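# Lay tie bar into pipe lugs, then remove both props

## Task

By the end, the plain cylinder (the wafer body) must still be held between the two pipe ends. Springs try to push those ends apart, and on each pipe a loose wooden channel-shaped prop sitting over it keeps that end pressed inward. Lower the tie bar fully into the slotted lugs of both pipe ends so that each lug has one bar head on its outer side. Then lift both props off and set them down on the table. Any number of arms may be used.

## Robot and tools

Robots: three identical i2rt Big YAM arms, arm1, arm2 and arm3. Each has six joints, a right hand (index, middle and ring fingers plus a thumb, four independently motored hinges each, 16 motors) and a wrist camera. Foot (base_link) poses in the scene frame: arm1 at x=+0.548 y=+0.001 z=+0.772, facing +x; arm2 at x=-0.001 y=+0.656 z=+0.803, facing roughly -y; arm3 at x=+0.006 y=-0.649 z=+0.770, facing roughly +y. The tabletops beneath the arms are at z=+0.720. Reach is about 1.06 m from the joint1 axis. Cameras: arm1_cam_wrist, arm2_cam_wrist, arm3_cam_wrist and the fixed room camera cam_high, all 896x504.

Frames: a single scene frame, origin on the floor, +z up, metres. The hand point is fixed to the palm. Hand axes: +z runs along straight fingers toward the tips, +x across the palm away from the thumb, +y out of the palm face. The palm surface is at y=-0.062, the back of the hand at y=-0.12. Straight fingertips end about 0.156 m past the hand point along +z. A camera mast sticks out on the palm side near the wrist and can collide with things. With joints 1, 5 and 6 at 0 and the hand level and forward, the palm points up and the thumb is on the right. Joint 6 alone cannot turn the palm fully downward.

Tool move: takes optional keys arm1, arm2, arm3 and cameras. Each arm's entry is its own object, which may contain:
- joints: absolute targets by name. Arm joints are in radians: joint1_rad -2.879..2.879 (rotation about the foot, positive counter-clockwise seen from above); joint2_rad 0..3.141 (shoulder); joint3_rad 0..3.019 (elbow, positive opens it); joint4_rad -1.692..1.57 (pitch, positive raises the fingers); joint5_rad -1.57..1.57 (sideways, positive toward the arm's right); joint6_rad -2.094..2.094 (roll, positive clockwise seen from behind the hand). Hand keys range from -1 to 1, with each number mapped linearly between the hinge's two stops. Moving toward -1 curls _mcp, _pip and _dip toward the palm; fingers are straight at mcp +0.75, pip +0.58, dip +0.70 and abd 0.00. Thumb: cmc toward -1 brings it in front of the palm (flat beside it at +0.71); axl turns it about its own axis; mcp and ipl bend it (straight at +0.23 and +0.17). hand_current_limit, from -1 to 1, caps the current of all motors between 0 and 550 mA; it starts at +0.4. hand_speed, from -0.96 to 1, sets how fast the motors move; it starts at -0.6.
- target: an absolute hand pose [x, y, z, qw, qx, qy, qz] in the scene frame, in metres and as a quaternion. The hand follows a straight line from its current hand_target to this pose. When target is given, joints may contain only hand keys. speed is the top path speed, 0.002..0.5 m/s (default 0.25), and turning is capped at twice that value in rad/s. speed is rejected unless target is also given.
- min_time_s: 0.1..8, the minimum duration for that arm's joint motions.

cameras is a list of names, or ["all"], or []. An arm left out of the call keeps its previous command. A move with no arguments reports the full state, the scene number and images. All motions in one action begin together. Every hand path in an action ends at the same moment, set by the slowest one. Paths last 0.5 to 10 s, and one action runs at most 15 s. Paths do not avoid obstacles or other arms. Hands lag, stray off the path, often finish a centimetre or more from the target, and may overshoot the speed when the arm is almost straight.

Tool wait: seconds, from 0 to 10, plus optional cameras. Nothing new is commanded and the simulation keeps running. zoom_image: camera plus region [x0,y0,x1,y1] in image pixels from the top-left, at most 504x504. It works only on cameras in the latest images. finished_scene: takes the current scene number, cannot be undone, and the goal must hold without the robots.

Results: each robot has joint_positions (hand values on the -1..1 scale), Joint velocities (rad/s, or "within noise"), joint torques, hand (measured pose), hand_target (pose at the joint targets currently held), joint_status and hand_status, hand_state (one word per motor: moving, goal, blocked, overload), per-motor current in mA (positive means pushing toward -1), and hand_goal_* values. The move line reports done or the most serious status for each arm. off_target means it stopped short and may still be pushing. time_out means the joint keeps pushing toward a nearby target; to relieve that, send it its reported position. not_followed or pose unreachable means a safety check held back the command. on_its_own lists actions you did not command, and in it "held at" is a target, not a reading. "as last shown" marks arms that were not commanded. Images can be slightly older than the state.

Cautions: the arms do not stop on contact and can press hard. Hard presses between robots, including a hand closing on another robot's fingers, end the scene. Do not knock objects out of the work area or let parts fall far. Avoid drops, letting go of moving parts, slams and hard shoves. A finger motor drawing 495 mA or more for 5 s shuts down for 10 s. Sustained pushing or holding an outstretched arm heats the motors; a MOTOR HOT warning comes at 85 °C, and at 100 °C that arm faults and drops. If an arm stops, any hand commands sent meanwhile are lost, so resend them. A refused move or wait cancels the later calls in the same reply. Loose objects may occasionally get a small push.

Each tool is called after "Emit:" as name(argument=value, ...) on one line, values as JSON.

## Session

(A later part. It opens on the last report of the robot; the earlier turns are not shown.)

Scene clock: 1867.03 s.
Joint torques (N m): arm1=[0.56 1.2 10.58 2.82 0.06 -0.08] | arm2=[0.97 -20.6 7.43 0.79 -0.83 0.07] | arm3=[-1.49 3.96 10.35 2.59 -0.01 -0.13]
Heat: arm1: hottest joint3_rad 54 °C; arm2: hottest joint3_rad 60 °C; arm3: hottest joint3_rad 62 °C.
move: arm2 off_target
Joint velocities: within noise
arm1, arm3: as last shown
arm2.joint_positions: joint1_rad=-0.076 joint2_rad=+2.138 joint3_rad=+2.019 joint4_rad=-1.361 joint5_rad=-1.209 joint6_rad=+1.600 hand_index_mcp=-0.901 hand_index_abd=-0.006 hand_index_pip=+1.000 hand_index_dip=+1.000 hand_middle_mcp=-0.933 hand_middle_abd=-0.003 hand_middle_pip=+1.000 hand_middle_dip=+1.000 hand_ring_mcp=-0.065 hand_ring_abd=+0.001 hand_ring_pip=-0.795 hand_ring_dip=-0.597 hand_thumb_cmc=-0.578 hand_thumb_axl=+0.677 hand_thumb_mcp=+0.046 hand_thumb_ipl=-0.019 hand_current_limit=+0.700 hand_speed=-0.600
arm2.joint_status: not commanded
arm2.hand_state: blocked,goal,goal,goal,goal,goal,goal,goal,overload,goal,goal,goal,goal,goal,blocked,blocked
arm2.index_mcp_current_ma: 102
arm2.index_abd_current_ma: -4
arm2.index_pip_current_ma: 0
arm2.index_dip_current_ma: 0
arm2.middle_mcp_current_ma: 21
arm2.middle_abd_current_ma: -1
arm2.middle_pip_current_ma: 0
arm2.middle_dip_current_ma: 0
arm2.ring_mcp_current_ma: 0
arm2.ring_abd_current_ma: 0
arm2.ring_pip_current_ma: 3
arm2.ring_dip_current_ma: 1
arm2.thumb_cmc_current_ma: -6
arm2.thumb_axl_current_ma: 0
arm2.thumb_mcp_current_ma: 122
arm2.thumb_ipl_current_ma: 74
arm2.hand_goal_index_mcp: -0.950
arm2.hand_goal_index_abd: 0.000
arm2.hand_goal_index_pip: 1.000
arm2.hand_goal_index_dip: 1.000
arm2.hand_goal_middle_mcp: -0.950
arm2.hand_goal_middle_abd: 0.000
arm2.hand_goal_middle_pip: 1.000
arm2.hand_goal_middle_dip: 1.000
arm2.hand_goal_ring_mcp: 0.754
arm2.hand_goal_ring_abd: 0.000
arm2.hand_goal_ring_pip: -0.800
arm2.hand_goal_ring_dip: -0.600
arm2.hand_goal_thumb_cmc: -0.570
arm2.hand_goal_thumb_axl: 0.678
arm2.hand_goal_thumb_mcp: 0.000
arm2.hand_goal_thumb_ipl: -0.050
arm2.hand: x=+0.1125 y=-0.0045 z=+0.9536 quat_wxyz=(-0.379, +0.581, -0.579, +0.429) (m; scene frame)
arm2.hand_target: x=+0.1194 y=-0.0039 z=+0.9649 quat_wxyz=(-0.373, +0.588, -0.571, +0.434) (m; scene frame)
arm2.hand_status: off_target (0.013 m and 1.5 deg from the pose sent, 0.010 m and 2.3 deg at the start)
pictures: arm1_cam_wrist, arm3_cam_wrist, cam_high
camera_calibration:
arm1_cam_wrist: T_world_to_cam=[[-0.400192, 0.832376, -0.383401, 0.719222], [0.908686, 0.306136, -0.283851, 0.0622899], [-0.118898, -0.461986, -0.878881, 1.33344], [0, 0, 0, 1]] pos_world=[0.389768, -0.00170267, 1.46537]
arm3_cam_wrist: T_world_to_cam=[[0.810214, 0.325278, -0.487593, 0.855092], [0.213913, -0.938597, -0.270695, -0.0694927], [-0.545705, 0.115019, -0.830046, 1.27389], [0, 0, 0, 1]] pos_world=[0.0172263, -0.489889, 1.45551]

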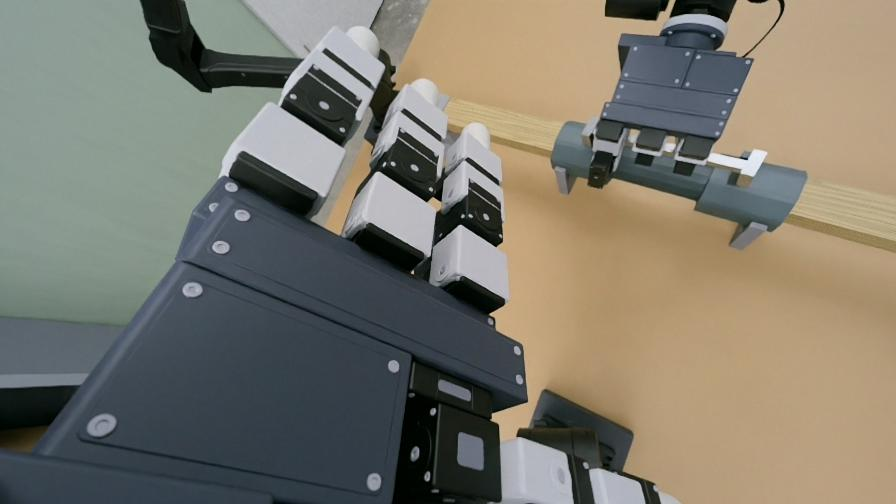

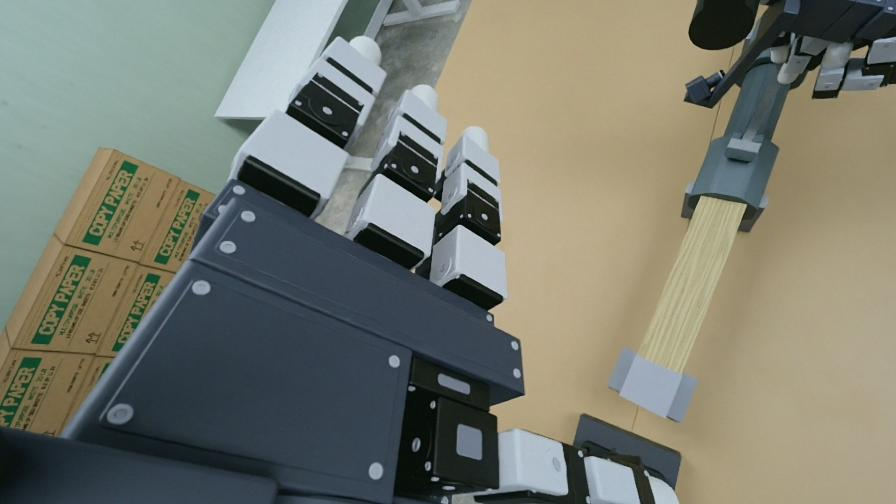

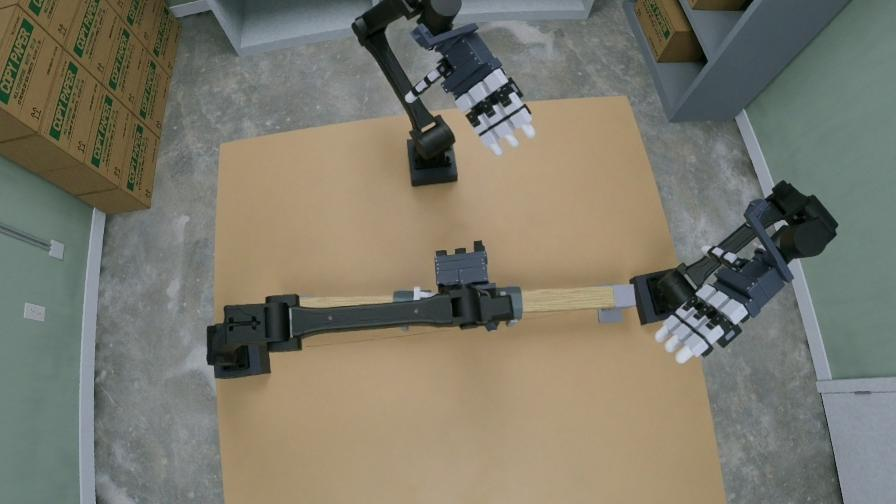

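Emit:
move(arm2={"joints":{"hand_index_mcp":-0.83,"hand_middle_mcp":-0.83,"hand_thumb_mcp":0.2,"hand_thumb_ipl":0.14}}, cameras=["arm1_cam_wrist","arm3_cam_wrist"])

Emit:
zoom_image(camera="arm1_cam_wrist", region=[600, 90, 800, 200])

Emit:
move(arm2={"target":[0.131,0.010,0.985,-0.36756,0.52898,-0.62818,0.43650],"speed":0.1}, cameras=["arm1_cam_wrist","arm2_cam_wrist","arm3_cam_wrist","cam_high"])

Emit:
zoom_image(camera="arm1_cam_wrist", region=[600, 90, 800, 200])

Emit:
zoom_image(camera="arm3_cam_wrist", region=[680, 0, 896, 200])

Scene clock: 1940.70 s.
Joint torques (N m): arm1=[0.91 2.49 10.59 2.77 0.07 -0.03] | arm2=[1.03 -21.3 7.84 0.88 -0.82 0.08] | arm3=[-1.49 4.01 10.39 2.59 -0.01 -0.13]
Heat: arm1: hottest joint3_rad 54 °C; arm2: hottest joint3_rad 62 °C; arm3: hottest joint3_rad 62 °C.
move: arm2 done
Joint velocities: within noise
arm1, arm3: as last shown
arm2.joint_positions: joint1_rad=-0.076 joint2_rad=+2.138 joint3_rad=+2.012 joint4_rad=-1.360 joint5_rad=-1.209 joint6_rad=+1.600 hand_index_mcp=-0.827 hand_index_abd=-0.003 hand_index_pip=+1.000 hand_index_dip=+1.000 hand_middle_mcp=-0.827 hand_middle_abd=-0.003 hand_middle_pip=+1.000 hand_middle_dip=+1.000 hand_ring_mcp=-0.065 hand_ring_abd=+0.001 hand_ring_pip=-0.795 hand_ring_dip=-0.597 hand_thumb_cmc=-0.572 hand_thumb_axl=+0.677 hand_thumb_mcp=+0.196 hand_thumb_ipl=+0.137 hand_current_limit=+0.700 hand_speed=-0.600
arm2.joint_status: all done
arm2.hand_state: goal,goal,goal,goal,goal,goal,goal,goal,overload,goal,goal,goal,goal,goal,goal,goal
arm2.index_mcp_current_ma: 1
arm2.index_abd_current_ma: -1
arm2.index_pip_current_ma: 0
arm2.index_dip_current_ma: 0
arm2.middle_mcp_current_ma: 2
arm2.middle_abd_current_ma: -1
arm2.middle_pip_current_ma: 0
arm2.middle_dip_current_ma: 0
arm2.ring_mcp_current_ma: 0
arm2.ring_abd_current_ma: 0
arm2.ring_pip_current_ma: 3
arm2.ring_dip_current_ma: 1
arm2.thumb_cmc_current_ma: -1
arm2.thumb_axl_current_ma: 0
arm2.thumb_mcp_current_ma: -3
arm2.thumb_ipl_current_ma: -2
arm2.hand_goal_index_mcp: -0.830
arm2.hand_goal_index_abd: 0.000
arm2.hand_goal_index_pip: 1.000
arm2.hand_goal_index_dip: 1.000
arm2.hand_goal_middle_mcp: -0.830
arm2.hand_goal_middle_abd: 0.000
arm2.hand_goal_middle_pip: 1.000
arm2.hand_goal_middle_dip: 1.000
arm2.hand_goal_ring_mcp: 0.754
arm2.hand_goal_ring_abd: 0.000
arm2.hand_goal_ring_pip: -0.800
arm2.hand_goal_ring_dip: -0.600
arm2.hand_goal_thumb_cmc: -0.570
arm2.hand_goal_thumb_axl: 0.678
arm2.hand_goal_thumb_mcp: 0.200
arm2.hand_goal_thumb_ipl: 0.140
arm2.hand: x=+0.1125 y=-0.0028 z=+0.9511 quat_wxyz=(-0.381, +0.580, -0.580, +0.427) (m; scene frame)
arm2.hand_target: x=+0.1193 y=-0.0039 z=+0.9649 quat_wxyz=(-0.373, +0.588, -0.571, +0.434) (m; scene frame)
arm2.hand_status: not commanded
pictures: arm1_cam_wrist, arm3_cam_wrist
camera_calibration:
arm1_cam_wrist: T_world_to_cam=[[-0.400192, 0.832376, -0.383401, 0.719222], [0.908686, 0.306136, -0.283851, 0.0622899], [-0.118898, -0.461986, -0.878881, 1.33344], [0, 0, 0, 1]] pos_world=[0.389768, -0.00170267, 1.46537]
arm3_cam_wrist: T_world_to_cam=[[0.810214, 0.325278, -0.487593, 0.855092], [0.213913, -0.938597, -0.270695, -0.0694927], [-0.545705, 0.115019, -0.830046, 1.27389], [0, 0, 0, 1]] pos_world=[0.0172263, -0.489889, 1.45551]

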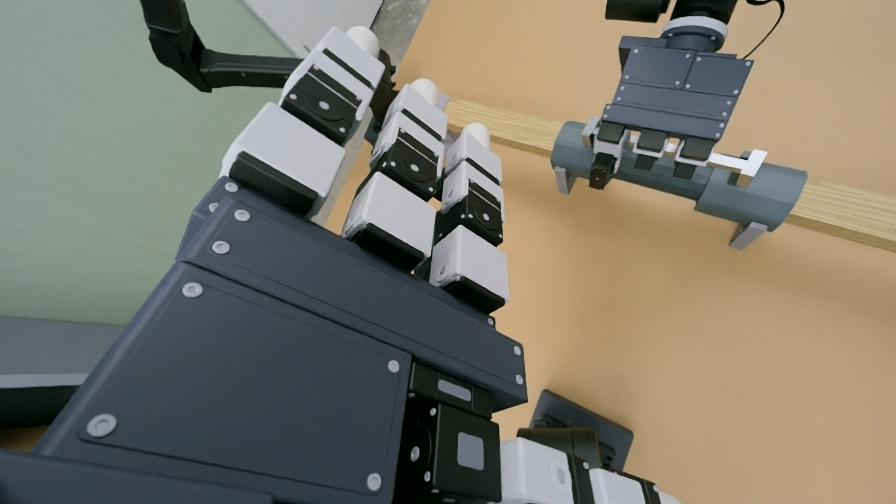

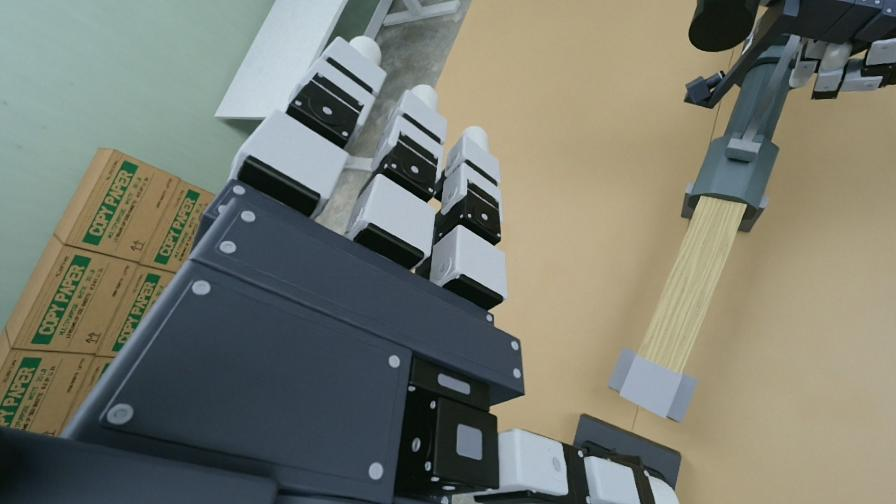

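Scaled by 2.520 from the camera's 896x504 image, which has a finer 1280x720 frame.

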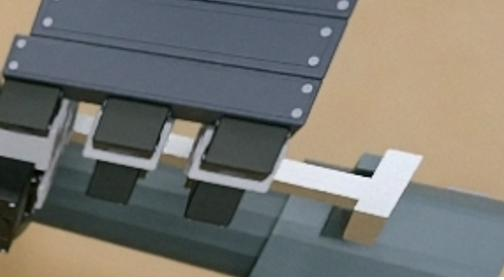

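Scene clock: 1942.63 s.
Joint torques (N m): arm1=[-0.32 1.73 10.55 3.02 0.05 -0.05] | arm2=[1.08 -19.66 8.02 1.14 -0.68 0.17] | arm3=[-1.49 3.96 10.37 2.58 -0.01 -0.13]
Heat: arm1: hottest joint3_rad 54 °C; arm2: hottest joint3_rad 62 °C; arm3: hottest joint3_rad 62 °C.
move: arm2 off_target
Joint velocities: within noise
arm1.joint_positions: joint1_rad=+0.487 joint2_rad=+0.529 joint3_rad=+1.363 joint4_rad=-1.256 joint5_rad=-0.064 joint6_rad=+1.052 hand_index_mcp=+0.755 hand_index_abd=+0.001 hand_index_pip=+0.577 hand_index_dip=+0.696 hand_middle_mcp=+0.755 hand_middle_abd=+0.001 hand_middle_pip=+0.577 hand_middle_dip=+0.696 hand_ring_mcp=+0.756 hand_ring_abd=+0.001 hand_ring_pip=+0.577 hand_ring_dip=+0.696 hand_thumb_cmc=+0.715 hand_thumb_axl=+0.677 hand_thumb_mcp=+0.226 hand_thumb_ipl=+0.168 hand_current_limit=+0.400 hand_speed=-0.600
arm1.joint_status: not commanded
arm1.hand_state: goal,goal,goal,goal,goal,goal,goal,goal,goal,goal,goal,goal,goal,goal,goal,goal
arm1.index_mcp_current_ma: 3
arm1.index_abd_current_ma: 1
arm1.index_pip_current_ma: 1
arm1.index_dip_current_ma: 0
arm1.middle_mcp_current_ma: 3
arm1.middle_abd_current_ma: 1
arm1.middle_pip_current_ma: 1
arm1.middle_dip_current_ma: 0
arm1.ring_mcp_current_ma: 3
arm1.ring_abd_current_ma: 1
arm1.ring_pip_current_ma: 1
arm1.ring_dip_current_ma: 0
arm1.thumb_cmc_current_ma: 2
arm1.thumb_axl_current_ma: -2
arm1.thumb_mcp_current_ma: 0
arm1.thumb_ipl_current_ma: -1
arm1.hand_goal_index_mcp: 0.754
arm1.hand_goal_index_abd: 0.000
arm1.hand_goal_index_pip: 0.576
arm1.hand_goal_index_dip: 0.696
arm1.hand_goal_middle_mcp: 0.754
arm1.hand_goal_middle_abd: 0.000
arm1.hand_goal_middle_pip: 0.576
arm1.hand_goal_middle_dip: 0.696
arm1.hand_goal_ring_mcp: 0.754
arm1.hand_goal_ring_abd: 0.000
arm1.hand_goal_ring_pip: 0.576
arm1.hand_goal_ring_dip: 0.696
arm1.hand_goal_thumb_cmc: 0.714
arm1.hand_goal_thumb_axl: 0.678
arm1.hand_goal_thumb_mcp: 0.226
arm1.hand_goal_thumb_ipl: 0.168
arm1.hand: x=+0.3154 y=-0.0379 z=+1.3528 quat_wxyz=(-0.544, -0.418, +0.727, -0.017) (m; scene frame)
arm1.hand_target: x=+0.3197 y=-0.0388 z=+1.3622 quat_wxyz=(-0.554, -0.419, +0.719, -0.020) (m; scene frame)
arm1.hand_status: not commanded
arm2.joint_positions: joint1_rad=-0.062 joint2_rad=+2.012 joint3_rad=+1.831 joint4_rad=-1.012 joint5_rad=-1.173 joint6_rad=+2.006 hand_index_mcp=-0.827 hand_index_abd=-0.003 hand_index_pip=+1.000 hand_index_dip=+1.000 hand_middle_mcp=-0.827 hand_middle_abd=-0.003 hand_middle_pip=+1.000 hand_middle_dip=+1.000 hand_ring_mcp=-0.065 hand_ring_abd=+0.001 hand_ring_pip=-0.795 hand_ring_dip=-0.597 hand_thumb_cmc=-0.572 hand_thumb_axl=+0.677 hand_thumb_mcp=+0.196 hand_thumb_ipl=+0.137 hand_current_limit=+0.700 hand_speed=-0.600
arm2.joint_status: not commanded
arm2.hand_state: goal,goal,goal,goal,goal,goal,goal,goal,overload,goal,goal,goal,goal,goal,goal,goal
arm2.index_mcp_current_ma: 1
arm2.index_abd_current_ma: -1
arm2.index_pip_current_ma: 0
arm2.index_dip_current_ma: 0
arm2.middle_mcp_current_ma: 2
arm2.middle_abd_current_ma: -1
arm2.middle_pip_current_ma: 0
arm2.middle_dip_current_ma: 0
arm2.ring_mcp_current_ma: 0
arm2.ring_abd_current_ma: 0
arm2.ring_pip_current_ma: 3
arm2.ring_dip_current_ma: 1
arm2.thumb_cmc_current_ma: -1
arm2.thumb_axl_current_ma: 0
arm2.thumb_mcp_current_ma: -3
arm2.thumb_ipl_current_ma: -2
arm2.hand_goal_index_mcp: -0.830
arm2.hand_goal_index_abd: 0.000
arm2.hand_goal_index_pip: 1.000
arm2.hand_goal_index_dip: 1.000
arm2.hand_goal_middle_mcp: -0.830
arm2.hand_goal_middle_abd: 0.000
arm2.hand_goal_middle_pip: 1.000
arm2.hand_goal_middle_dip: 1.000
arm2.hand_goal_ring_mcp: 0.754
arm2.hand_goal_ring_abd: 0.000
arm2.hand_goal_ring_pip: -0.800
arm2.hand_goal_ring_dip: -0.600
arm2.hand_goal_thumb_cmc: -0.570
arm2.hand_goal_thumb_axl: 0.678
arm2.hand_goal_thumb_mcp: 0.200
arm2.hand_goal_thumb_ipl: 0.140
arm2.hand: x=+0.1235 y=+0.0102 z=+0.9668 quat_wxyz=(-0.375, +0.521, -0.636, +0.427) (m; scene frame)
arm2.hand_target: x=+0.1309 y=+0.0102 z=+0.9848 quat_wxyz=(-0.368, +0.529, -0.628, +0.436) (m; scene frame)
arm2.hand_status: off_target (0.020 m and 1.9 deg from the pose sent, 0.041 m and 8.3 deg at the start)
arm3: as last shown
pictures: arm1_cam_wrist, arm2_cam_wrist, arm3_cam_wrist, cam_high
camera_calibration:
arm1_cam_wrist: T_world_to_cam=[[-0.400192, 0.832376, -0.383401, 0.719222], [0.908686, 0.306136, -0.283851, 0.0622899], [-0.118898, -0.461986, -0.878881, 1.33344], [0, 0, 0, 1]] pos_world=[0.389768, -0.00170267, 1.46537]
arm2_cam_wrist: T_world_to_cam=[[-0.0735742, 0.807665, -0.585034, 0.602224], [-0.468363, 0.489923, 0.735262, -0.713565], [0.880467, 0.328105, 0.342235, -0.319483], [0, 0, 0, 1]] pos_world=[-0.0086054, -0.0319791, 0.986317]
arm3_cam_wrist: T_world_to_cam=[[0.810214, 0.325278, -0.487593, 0.855092], [0.213913, -0.938597, -0.270695, -0.0694927], [-0.545705, 0.115019, -0.830046, 1.27389], [0, 0, 0, 1]] pos_world=[0.0172263, -0.489889, 1.45551]

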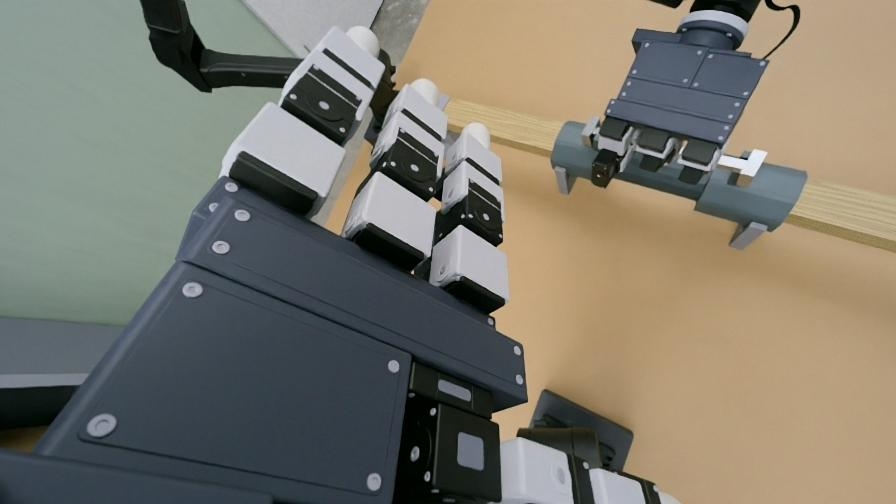

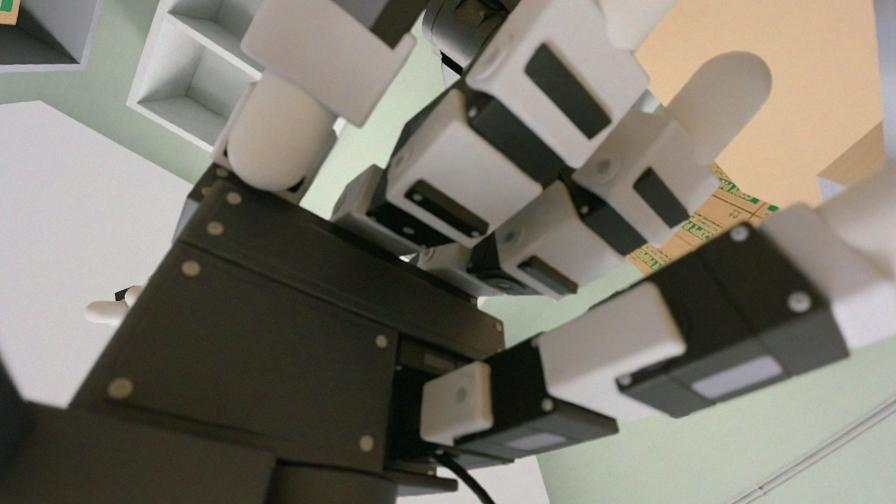

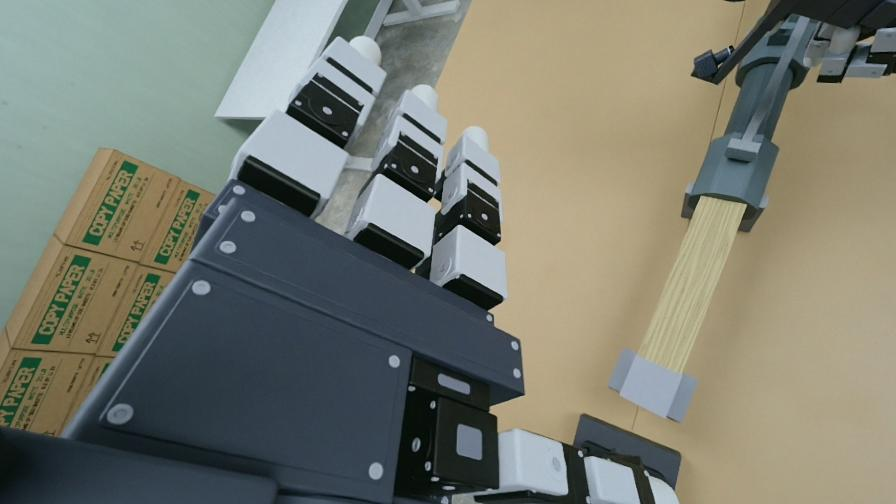

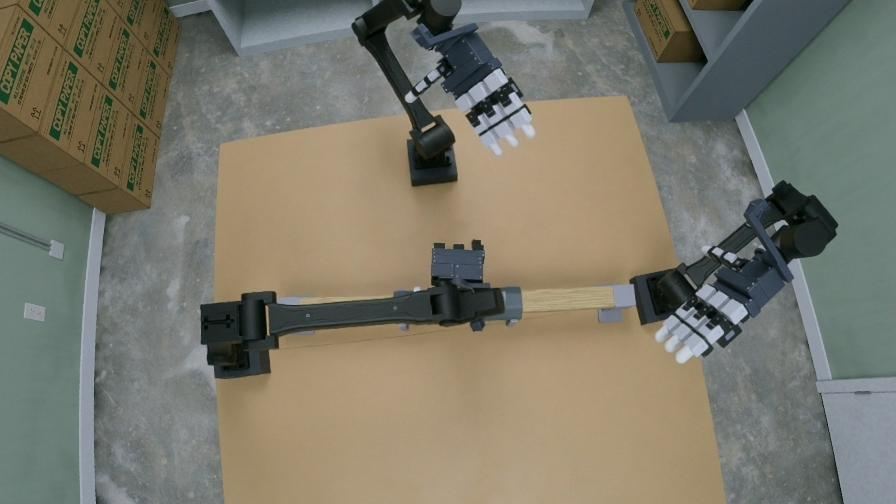

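Scaled by 2.520 from the camera's 896x504 image, which has a finer 1280x720 frame.

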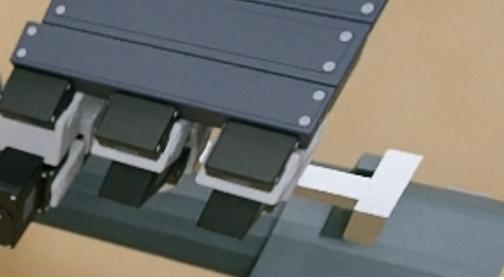

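Scaled by 2.333 from the camera's 896x504 image, which has a finer 1280x720 frame.

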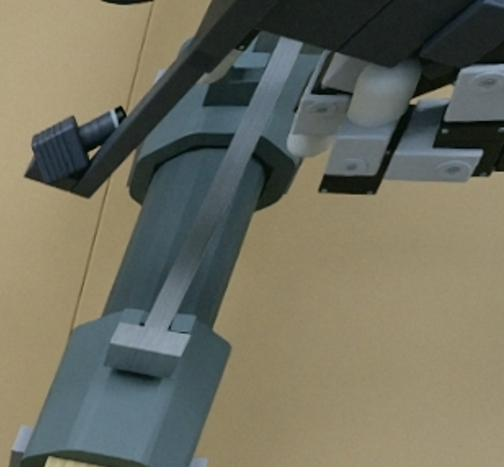

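Emit:
move(arm2={"target":[0.134,0.014,0.955,-0.36756,0.52898,-0.62818,0.43650],"speed":0.06}, cameras=["arm1_cam_wrist","arm3_cam_wrist"])

Emit:
zoom_image(camera="arm3_cam_wrist", region=[680, 0, 896, 200])

Emit:
move(arm2={"target":[0.134,0.014,0.930,-0.36756,0.52898,-0.62818,0.43650],"speed":0.04}, cameras=["arm1_cam_wrist","arm2_cam_wrist","arm3_cam_wrist"])

Emit:
zoom_image(camera="arm1_cam_wrist", region=[600, 90, 800, 200])

Emit:
zoom_image(camera="arm3_cam_wrist", region=[680, 0, 896, 200])

Scene clock: 1957.43 s.
Joint torques (N m): arm1=[-0.09 2.32 10.73 2.85 -0.04 -0.05] | arm2=[1.03 -19.49 7.91 1.33 -0.67 0.19] | arm3=[-1.49 3.96 10.4 2.56 -0.02 -0.13]
Heat: arm1: hottest joint3_rad 54 °C; arm2: hottest joint3_rad 60 °C; arm3: hottest joint3_rad 62 °C.
move: arm2 off_target
Joint velocities: within noise
arm1, arm3: as last shown
arm2.joint_positions: joint1_rad=-0.058 joint2_rad=+2.009 joint3_rad=+1.756 joint4_rad=-0.924 joint5_rad=-1.171 joint6_rad=+2.017 hand_index_mcp=-0.827 hand_index_abd=-0.003 hand_index_pip=+1.000 hand_index_dip=+1.000 hand_middle_mcp=-0.827 hand_middle_abd=-0.003 hand_middle_pip=+1.000 hand_middle_dip=+1.000 hand_ring_mcp=-0.065 hand_ring_abd=+0.001 hand_ring_pip=-0.795 hand_ring_dip=-0.597 hand_thumb_cmc=-0.572 hand_thumb_axl=+0.677 hand_thumb_mcp=+0.196 hand_thumb_ipl=+0.137 hand_current_limit=+0.700 hand_speed=-0.600
arm2.joint_status: not commanded
arm2.hand_state: goal,goal,goal,goal,goal,goal,goal,goal,overload,goal,goal,goal,goal,goal,goal,goal
arm2.index_mcp_current_ma: 1
arm2.index_abd_current_ma: -1
arm2.index_pip_current_ma: 0
arm2.index_dip_current_ma: 0
arm2.middle_mcp_current_ma: 2
arm2.middle_abd_current_ma: -1
arm2.middle_pip_current_ma: 0
arm2.middle_dip_current_ma: 0
arm2.ring_mcp_current_ma: 0
arm2.ring_abd_current_ma: 0
arm2.ring_pip_current_ma: 3
arm2.ring_dip_current_ma: 1
arm2.thumb_cmc_current_ma: -1
arm2.thumb_axl_current_ma: 0
arm2.thumb_mcp_current_ma: -3
arm2.thumb_ipl_current_ma: -2
arm2.hand_goal_index_mcp: -0.830
arm2.hand_goal_index_abd: 0.000
arm2.hand_goal_index_pip: 1.000
arm2.hand_goal_index_dip: 1.000
arm2.hand_goal_middle_mcp: -0.830
arm2.hand_goal_middle_abd: 0.000
arm2.hand_goal_middle_pip: 1.000
arm2.hand_goal_middle_dip: 1.000
arm2.hand_goal_ring_mcp: 0.754
arm2.hand_goal_ring_abd: 0.000
arm2.hand_goal_ring_pip: -0.800
arm2.hand_goal_ring_dip: -0.600
arm2.hand_goal_thumb_cmc: -0.570
arm2.hand_goal_thumb_axl: 0.678
arm2.hand_goal_thumb_mcp: 0.200
arm2.hand_goal_thumb_ipl: 0.140
arm2.hand: x=+0.1262 y=+0.0149 z=+0.9411 quat_wxyz=(-0.374, +0.522, -0.635, +0.430) (m; scene frame)
arm2.hand_target: x=+0.1339 y=+0.0142 z=+0.9550 quat_wxyz=(-0.368, +0.529, -0.628, +0.436) (m; scene frame)
arm2.hand_status: off_target (0.016 m and 1.5 deg from the pose sent, 0.016 m and 1.9 deg at the start)
pictures: arm1_cam_wrist, arm3_cam_wrist
camera_calibration:
arm1_cam_wrist: T_world_to_cam=[[-0.400192, 0.832376, -0.383401, 0.719222], [0.908686, 0.306136, -0.283851, 0.0622899], [-0.118898, -0.461986, -0.878881, 1.33344], [0, 0, 0, 1]] pos_world=[0.389768, -0.00170267, 1.46537]
arm3_cam_wrist: T_world_to_cam=[[0.810214, 0.325278, -0.487593, 0.855092], [0.213913, -0.938597, -0.270695, -0.0694927], [-0.545705, 0.115019, -0.830046, 1.27389], [0, 0, 0, 1]] pos_world=[0.0172263, -0.489889, 1.45551]

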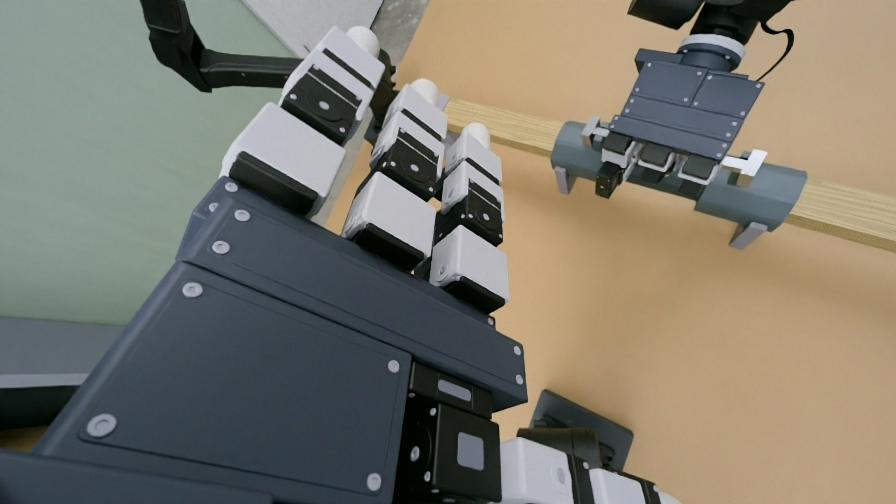

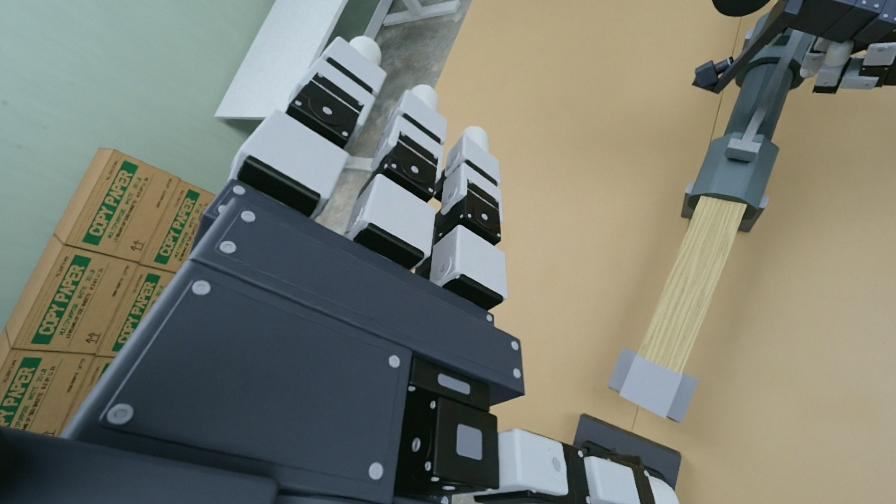

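Scaled by 2.333 from the camera's 896x504 image, which has a finer 1280x720 frame.

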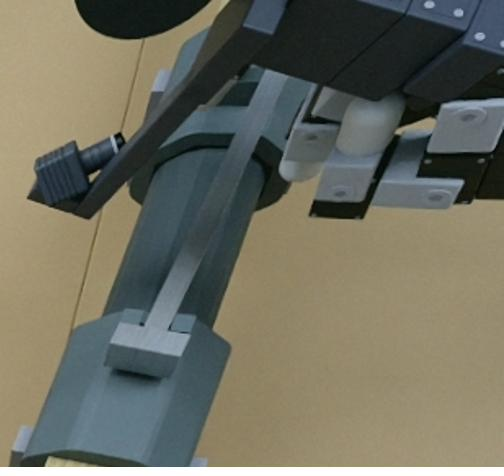

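Scene clock: 1958.63 s.
Joint torques (N m): arm1=[0.15 2.08 10.76 2.81 0.01 -0.09] | arm2=[1.03 -18.02 7.9 1.31 -0.67 0.16] | arm3=[-1.49 4.01 10.36 2.56 -0.02 -0.13]
Heat: arm1: hottest joint3_rad 54 °C; arm2: hottest joint3_rad 60 °C; arm3: hottest joint3_rad 62 °C.
move: arm2 done
Joint velocities: within noise
arm1, arm3: as last shown
arm2.joint_positions: joint1_rad=-0.058 joint2_rad=+2.009 joint3_rad=+1.718 joint4_rad=-0.868 joint5_rad=-1.171 joint6_rad=+2.017 hand_index_mcp=-0.827 hand_index_abd=-0.003 hand_index_pip=+1.000 hand_index_dip=+1.000 hand_middle_mcp=-0.827 hand_middle_abd=-0.003 hand_middle_pip=+1.000 hand_middle_dip=+1.000 hand_ring_mcp=-0.065 hand_ring_abd=+0.001 hand_ring_pip=-0.795 hand_ring_dip=-0.597 hand_thumb_cmc=-0.572 hand_thumb_axl=+0.677 hand_thumb_mcp=+0.196 hand_thumb_ipl=+0.137 hand_current_limit=+0.700 hand_speed=-0.600
arm2.joint_status: not commanded
arm2.hand_state: goal,goal,goal,goal,goal,goal,goal,goal,overload,goal,goal,goal,goal,goal,goal,goal
arm2.index_mcp_current_ma: 1
arm2.index_abd_current_ma: -1
arm2.index_pip_current_ma: 0
arm2.index_dip_current_ma: 0
arm2.middle_mcp_current_ma: 2
arm2.middle_abd_current_ma: -1
arm2.middle_pip_current_ma: 0
arm2.middle_dip_current_ma: 0
arm2.ring_mcp_current_ma: 0
arm2.ring_abd_current_ma: 0
arm2.ring_pip_current_ma: 3
arm2.ring_dip_current_ma: 1
arm2.thumb_cmc_current_ma: -1
arm2.thumb_axl_current_ma: 0
arm2.thumb_mcp_current_ma: -3
arm2.thumb_ipl_current_ma: -2
arm2.hand_goal_index_mcp: -0.830
arm2.hand_goal_index_abd: 0.000
arm2.hand_goal_index_pip: 1.000
arm2.hand_goal_index_dip: 1.000
arm2.hand_goal_middle_mcp: -0.830
arm2.hand_goal_middle_abd: 0.000
arm2.hand_goal_middle_pip: 1.000
arm2.hand_goal_middle_dip: 1.000
arm2.hand_goal_ring_mcp: 0.754
arm2.hand_goal_ring_abd: 0.000
arm2.hand_goal_ring_pip: -0.800
arm2.hand_goal_ring_dip: -0.600
arm2.hand_goal_thumb_cmc: -0.570
arm2.hand_goal_thumb_axl: 0.678
arm2.hand_goal_thumb_mcp: 0.200
arm2.hand_goal_thumb_ipl: 0.140
arm2.hand: x=+0.1263 y=+0.0153 z=+0.9272 quat_wxyz=(-0.369, +0.525, -0.632, +0.435) (m; scene frame)
arm2.hand_target: x=+0.1339 y=+0.0141 z=+0.9301 quat_wxyz=(-0.368, +0.529, -0.628, +0.436) (m; scene frame)
arm2.hand_status: done (0.008 m and 0.6 deg from the pose sent, 0.014 m and 1.5 deg at the start)
pictures: arm1_cam_wrist, arm2_cam_wrist, arm3_cam_wrist
camera_calibration:
arm1_cam_wrist: T_world_to_cam=[[-0.400192, 0.832376, -0.383401, 0.719222], [0.908686, 0.306136, -0.283851, 0.0622899], [-0.118898, -0.461986, -0.878881, 1.33344], [0, 0, 0, 1]] pos_world=[0.389768, -0.00170267, 1.46537]
arm2_cam_wrist: T_world_to_cam=[[-0.0733059, 0.793671, -0.603915, 0.592799], [-0.467305, 0.50762, 0.723842, -0.675426], [0.881052, 0.335274, 0.333675, -0.302333], [0, 0, 0, 1]] pos_world=[-0.00580349, -0.0262631, 0.947783]
arm3_cam_wrist: T_world_to_cam=[[0.810214, 0.325278, -0.487593, 0.855092], [0.213913, -0.938597, -0.270695, -0.0694927], [-0.545705, 0.115019, -0.830046, 1.27389], [0, 0, 0, 1]] pos_world=[0.0172263, -0.489889, 1.45551]

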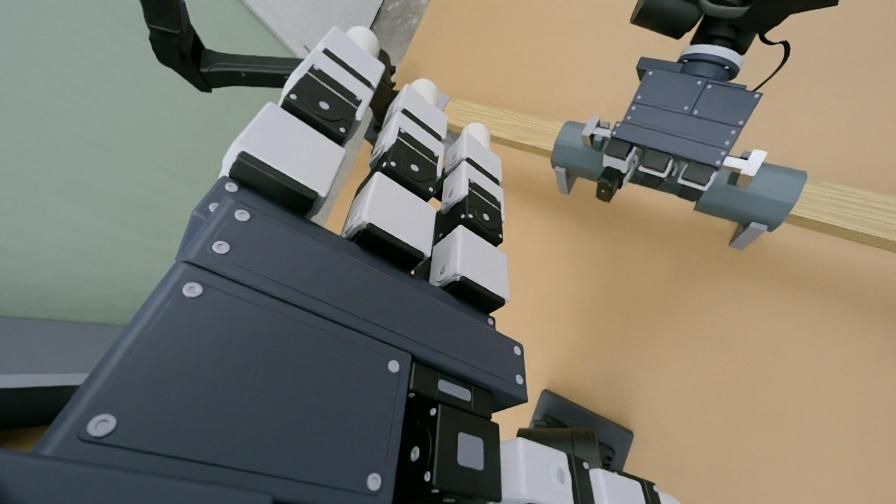

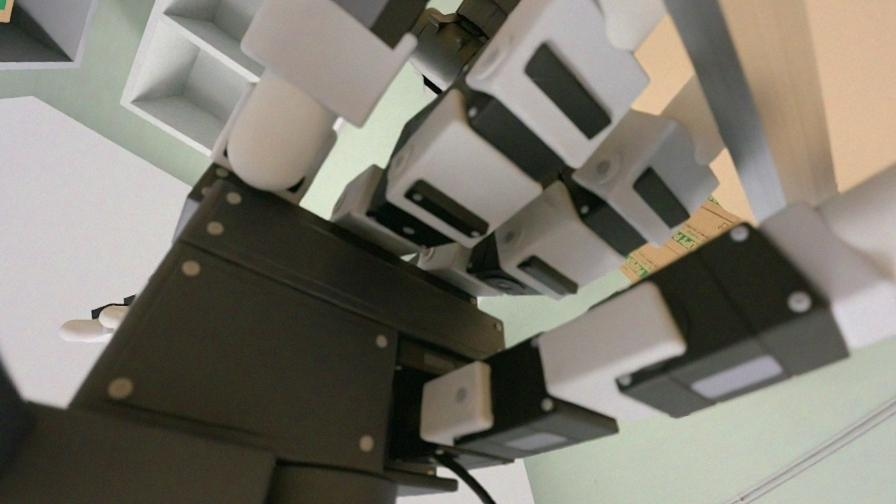

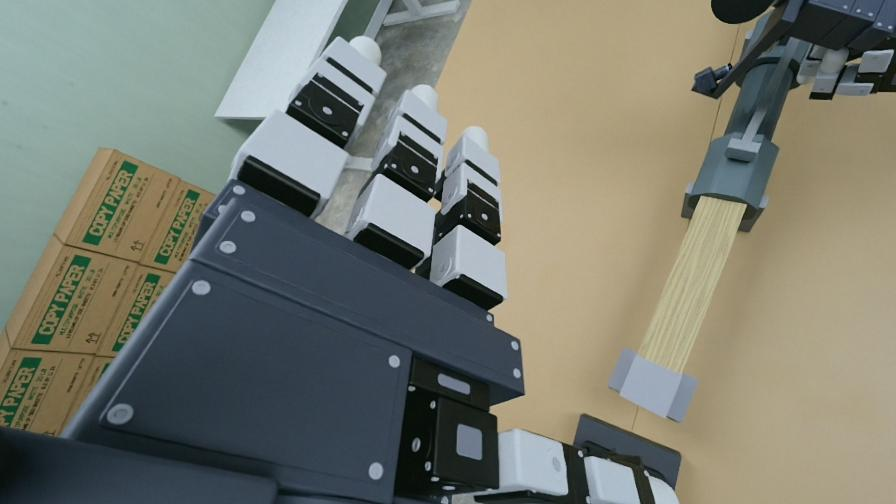

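Scaled by 2.520 from the camera's 896x504 image, which has a finer 1280x720 frame.

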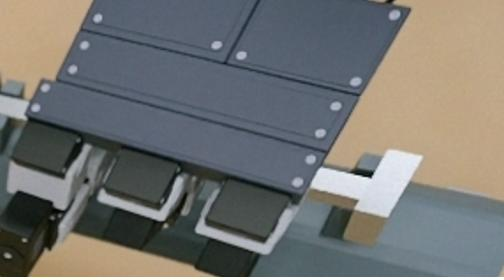

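Scaled by 2.333 from the camera's 896x504 image, which has a finer 1280x720 frame.

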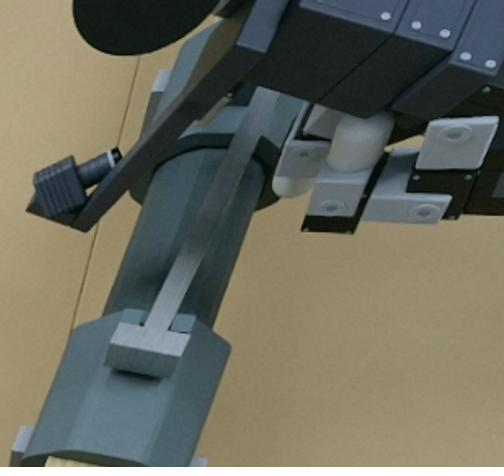

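Emit:
move(arm2={"joints":{"hand_index_mcp":-0.87,"hand_middle_mcp":-0.87,"hand_thumb_mcp":0.12,"hand_thumb_ipl":0.045}})

Emit:
move(arm2={"target":[0.124,0.0125,0.930,-0.38368,0.55217,-0.60789,0.42240],"speed":0.04}, cameras=["arm1_cam_wrist","arm2_cam_wrist","arm3_cam_wrist","cam_high"])

Emit:
zoom_image(camera="arm1_cam_wrist", region=[600, 90, 800, 200])

Emit:
zoom_image(camera="arm3_cam_wrist", region=[680, 0, 896, 200])

Scene clock: 1979.63 s.
Joint torques (N m): arm1=[-0.15 2.32 10.99 2.8 0.02 -0.09] | arm2=[1.2 -18.08 7.9 1.35 -0.71 0.16] | arm3=[-1.44 3.9 10.37 2.59 -0.01 -0.13]
Heat: arm1: hottest joint3_rad 54 °C; arm2: hottest joint3_rad 59 °C; arm3: hottest joint3_rad 62 °C.
move: arm2 done
Joint velocities: within noise
arm1, arm3: as last shown
arm2.joint_positions: joint1_rad=-0.058 joint2_rad=+2.009 joint3_rad=+1.718 joint4_rad=-0.868 joint5_rad=-1.170 joint6_rad=+2.017 hand_index_mcp=-0.857 hand_index_abd=-0.003 hand_index_pip=+1.000 hand_index_dip=+1.000 hand_middle_mcp=-0.855 hand_middle_abd=-0.003 hand_middle_pip=+1.000 hand_middle_dip=+1.000 hand_ring_mcp=-0.065 hand_ring_abd=+0.001 hand_ring_pip=-0.795 hand_ring_dip=-0.597 hand_thumb_cmc=-0.572 hand_thumb_axl=+0.677 hand_thumb_mcp=+0.125 hand_thumb_ipl=+0.051 hand_current_limit=+0.700 hand_speed=-0.600
arm2.joint_status: all done
arm2.hand_state: goal,goal,goal,goal,goal,goal,goal,goal,overload,goal,goal,goal,goal,goal,goal,goal
arm2.index_mcp_current_ma: 14
arm2.index_abd_current_ma: -1
arm2.index_pip_current_ma: 0
arm2.index_dip_current_ma: 0
arm2.middle_mcp_current_ma: 17
arm2.middle_abd_current_ma: -1
arm2.middle_pip_current_ma: 0
arm2.middle_dip_current_ma: 0
arm2.ring_mcp_current_ma: 0
arm2.ring_abd_current_ma: 0
arm2.ring_pip_current_ma: 3
arm2.ring_dip_current_ma: 1
arm2.thumb_cmc_current_ma: -1
arm2.thumb_axl_current_ma: 0
arm2.thumb_mcp_current_ma: 4
arm2.thumb_ipl_current_ma: 5
arm2.hand_goal_index_mcp: -0.870
arm2.hand_goal_index_abd: 0.000
arm2.hand_goal_index_pip: 1.000
arm2.hand_goal_index_dip: 1.000
arm2.hand_goal_middle_mcp: -0.870
arm2.hand_goal_middle_abd: 0.000
arm2.hand_goal_middle_pip: 1.000
arm2.hand_goal_middle_dip: 1.000
arm2.hand_goal_ring_mcp: 0.754
arm2.hand_goal_ring_abd: 0.000
arm2.hand_goal_ring_pip: -0.800
arm2.hand_goal_ring_dip: -0.600
arm2.hand_goal_thumb_cmc: -0.570
arm2.hand_goal_thumb_axl: 0.678
arm2.hand_goal_thumb_mcp: 0.120
arm2.hand_goal_thumb_ipl: 0.046
arm2.hand: x=+0.1262 y=+0.0153 z=+0.9271 quat_wxyz=(-0.369, +0.525, -0.632, +0.435) (m; scene frame)
arm2.hand_target: x=+0.1339 y=+0.0141 z=+0.9301 quat_wxyz=(-0.368, +0.529, -0.628, +0.436) (m; scene frame)
arm2.hand_status: not commanded
pictures: none

Scene clock: 1981.50 s.
Joint torques (N m): arm1=[-0.21 2.02 10.66 2.77 0 -0.08] | arm2=[-0.21 -16.62 11.54 0.02 -1.03 -0.09] | arm3=[-1.44 4.01 10.37 2.59 -0.01 -0.12]
Heat: arm1: hottest joint3_rad 54 °C; arm2: hottest joint3_rad 60 °C; arm3: hottest joint3_rad 62 °C.
move: arm2 off_target
Joint velocities: within noise
arm1, arm3: as last shown
arm2.joint_positions: joint1_rad=-0.058 joint2_rad=+2.050 joint3_rad=+1.779 joint4_rad=-1.096 joint5_rad=-1.192 joint6_rad=+1.824 hand_index_mcp=-0.857 hand_index_abd=-0.003 hand_index_pip=+1.000 hand_index_dip=+1.000 hand_middle_mcp=-0.855 hand_middle_abd=-0.003 hand_middle_pip=+1.000 hand_middle_dip=+1.000 hand_ring_mcp=-0.065 hand_ring_abd=+0.001 hand_ring_pip=-0.795 hand_ring_dip=-0.597 hand_thumb_cmc=-0.572 hand_thumb_axl=+0.677 hand_thumb_mcp=+0.121 hand_thumb_ipl=+0.048 hand_current_limit=+0.700 hand_speed=-0.600
arm2.joint_status: not commanded
arm2.hand_state: goal,goal,goal,goal,goal,goal,goal,goal,overload,goal,goal,goal,goal,goal,goal,goal
arm2.index_mcp_current_ma: 14
arm2.index_abd_current_ma: -1
arm2.index_pip_current_ma: 0
arm2.index_dip_current_ma: 0
arm2.middle_mcp_current_ma: 17
arm2.middle_abd_current_ma: -1
arm2.middle_pip_current_ma: 0
arm2.middle_dip_current_ma: 0
arm2.ring_mcp_current_ma: 0
arm2.ring_abd_current_ma: 0
arm2.ring_pip_current_ma: 3
arm2.ring_dip_current_ma: 1
arm2.thumb_cmc_current_ma: -1
arm2.thumb_axl_current_ma: 0
arm2.thumb_mcp_current_ma: 1
arm2.thumb_ipl_current_ma: 2
arm2.hand_goal_index_mcp: -0.870
arm2.hand_goal_index_abd: 0.000
arm2.hand_goal_index_pip: 1.000
arm2.hand_goal_index_dip: 1.000
arm2.hand_goal_middle_mcp: -0.870
arm2.hand_goal_middle_abd: 0.000
arm2.hand_goal_middle_pip: 1.000
arm2.hand_goal_middle_dip: 1.000
arm2.hand_goal_ring_mcp: 0.754
arm2.hand_goal_ring_abd: 0.000
arm2.hand_goal_ring_pip: -0.800
arm2.hand_goal_ring_dip: -0.600
arm2.hand_goal_thumb_cmc: -0.570
arm2.hand_goal_thumb_axl: 0.678
arm2.hand_goal_thumb_mcp: 0.120
arm2.hand_goal_thumb_ipl: 0.046
arm2.hand: x=+0.1256 y=+0.0292 z=+0.9210 quat_wxyz=(-0.392, +0.544, -0.617, +0.411) (m; scene frame)
arm2.hand_target: x=+0.1238 y=+0.0134 z=+0.9301 quat_wxyz=(-0.383, +0.552, -0.608, +0.423) (m; scene frame)
arm2.hand_status: off_target (0.019 m and 2.1 deg from the pose sent, 0.005 m and 4.7 deg at the start)
pictures: arm1_cam_wrist, arm2_cam_wrist, arm3_cam_wrist, cam_high
camera_calibration:
arm1_cam_wrist: T_world_to_cam=[[-0.400192, 0.832376, -0.383401, 0.719222], [0.908686, 0.306136, -0.283851, 0.0622899], [-0.118898, -0.461986, -0.878881, 1.33344], [0, 0, 0, 1]] pos_world=[0.389768, -0.00170267, 1.46537]
arm2_cam_wrist: T_world_to_cam=[[-0.135146, 0.802004, -0.58183, 0.56509], [-0.502892, 0.450439, 0.737702, -0.684928], [0.853719, 0.392295, 0.342446, -0.310596], [0, 0, 0, 1]] pos_world=[-0.0029132, -0.022841, 0.940422]
arm3_cam_wrist: T_world_to_cam=[[0.810214, 0.325278, -0.487593, 0.855092], [0.213913, -0.938597, -0.270695, -0.0694927], [-0.545705, 0.115019, -0.830046, 1.27389], [0, 0, 0, 1]] pos_world=[0.0172263, -0.489889, 1.45551]

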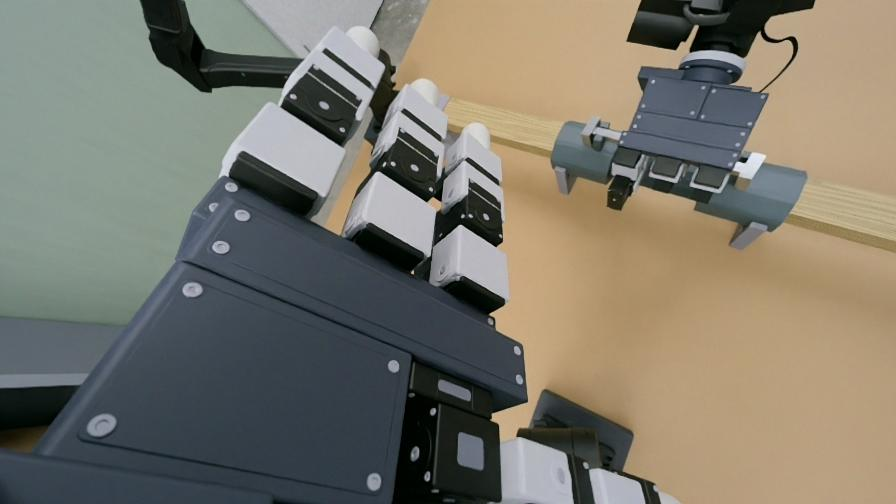

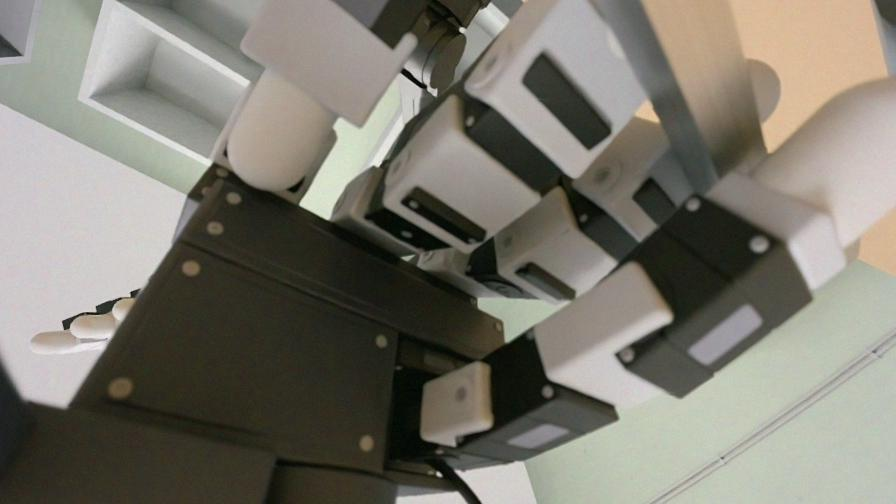

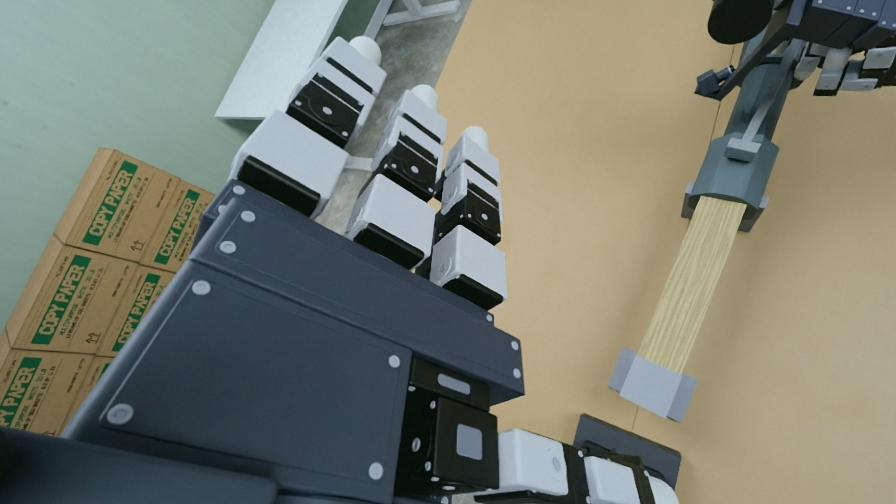

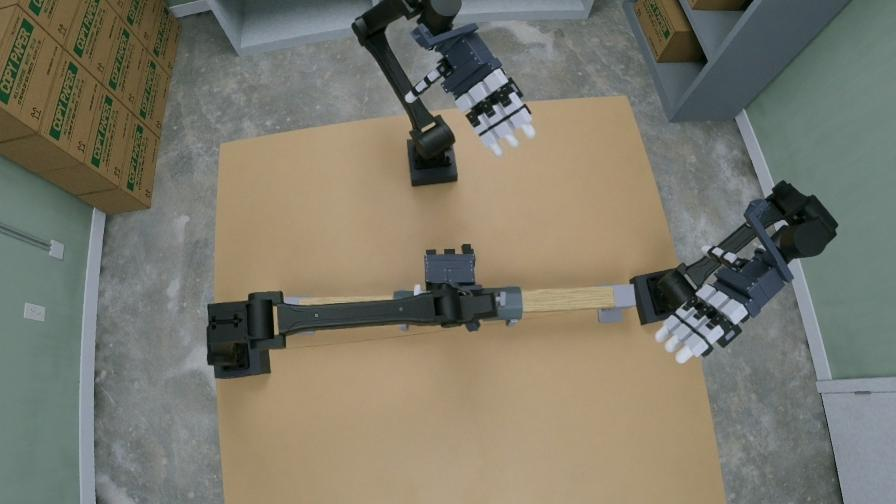

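Scaled by 2.520 from the camera's 896x504 image, which has a finer 1280x720 frame.

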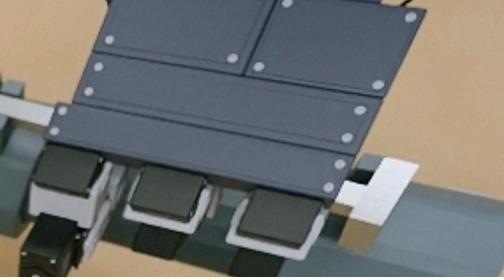

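Scaled by 2.333 from the camera's 896x504 image, which has a finer 1280x720 frame.

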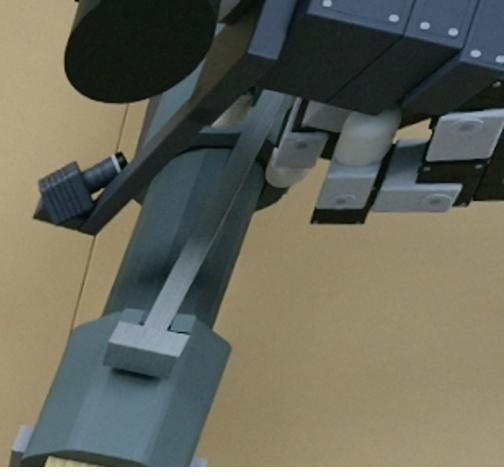

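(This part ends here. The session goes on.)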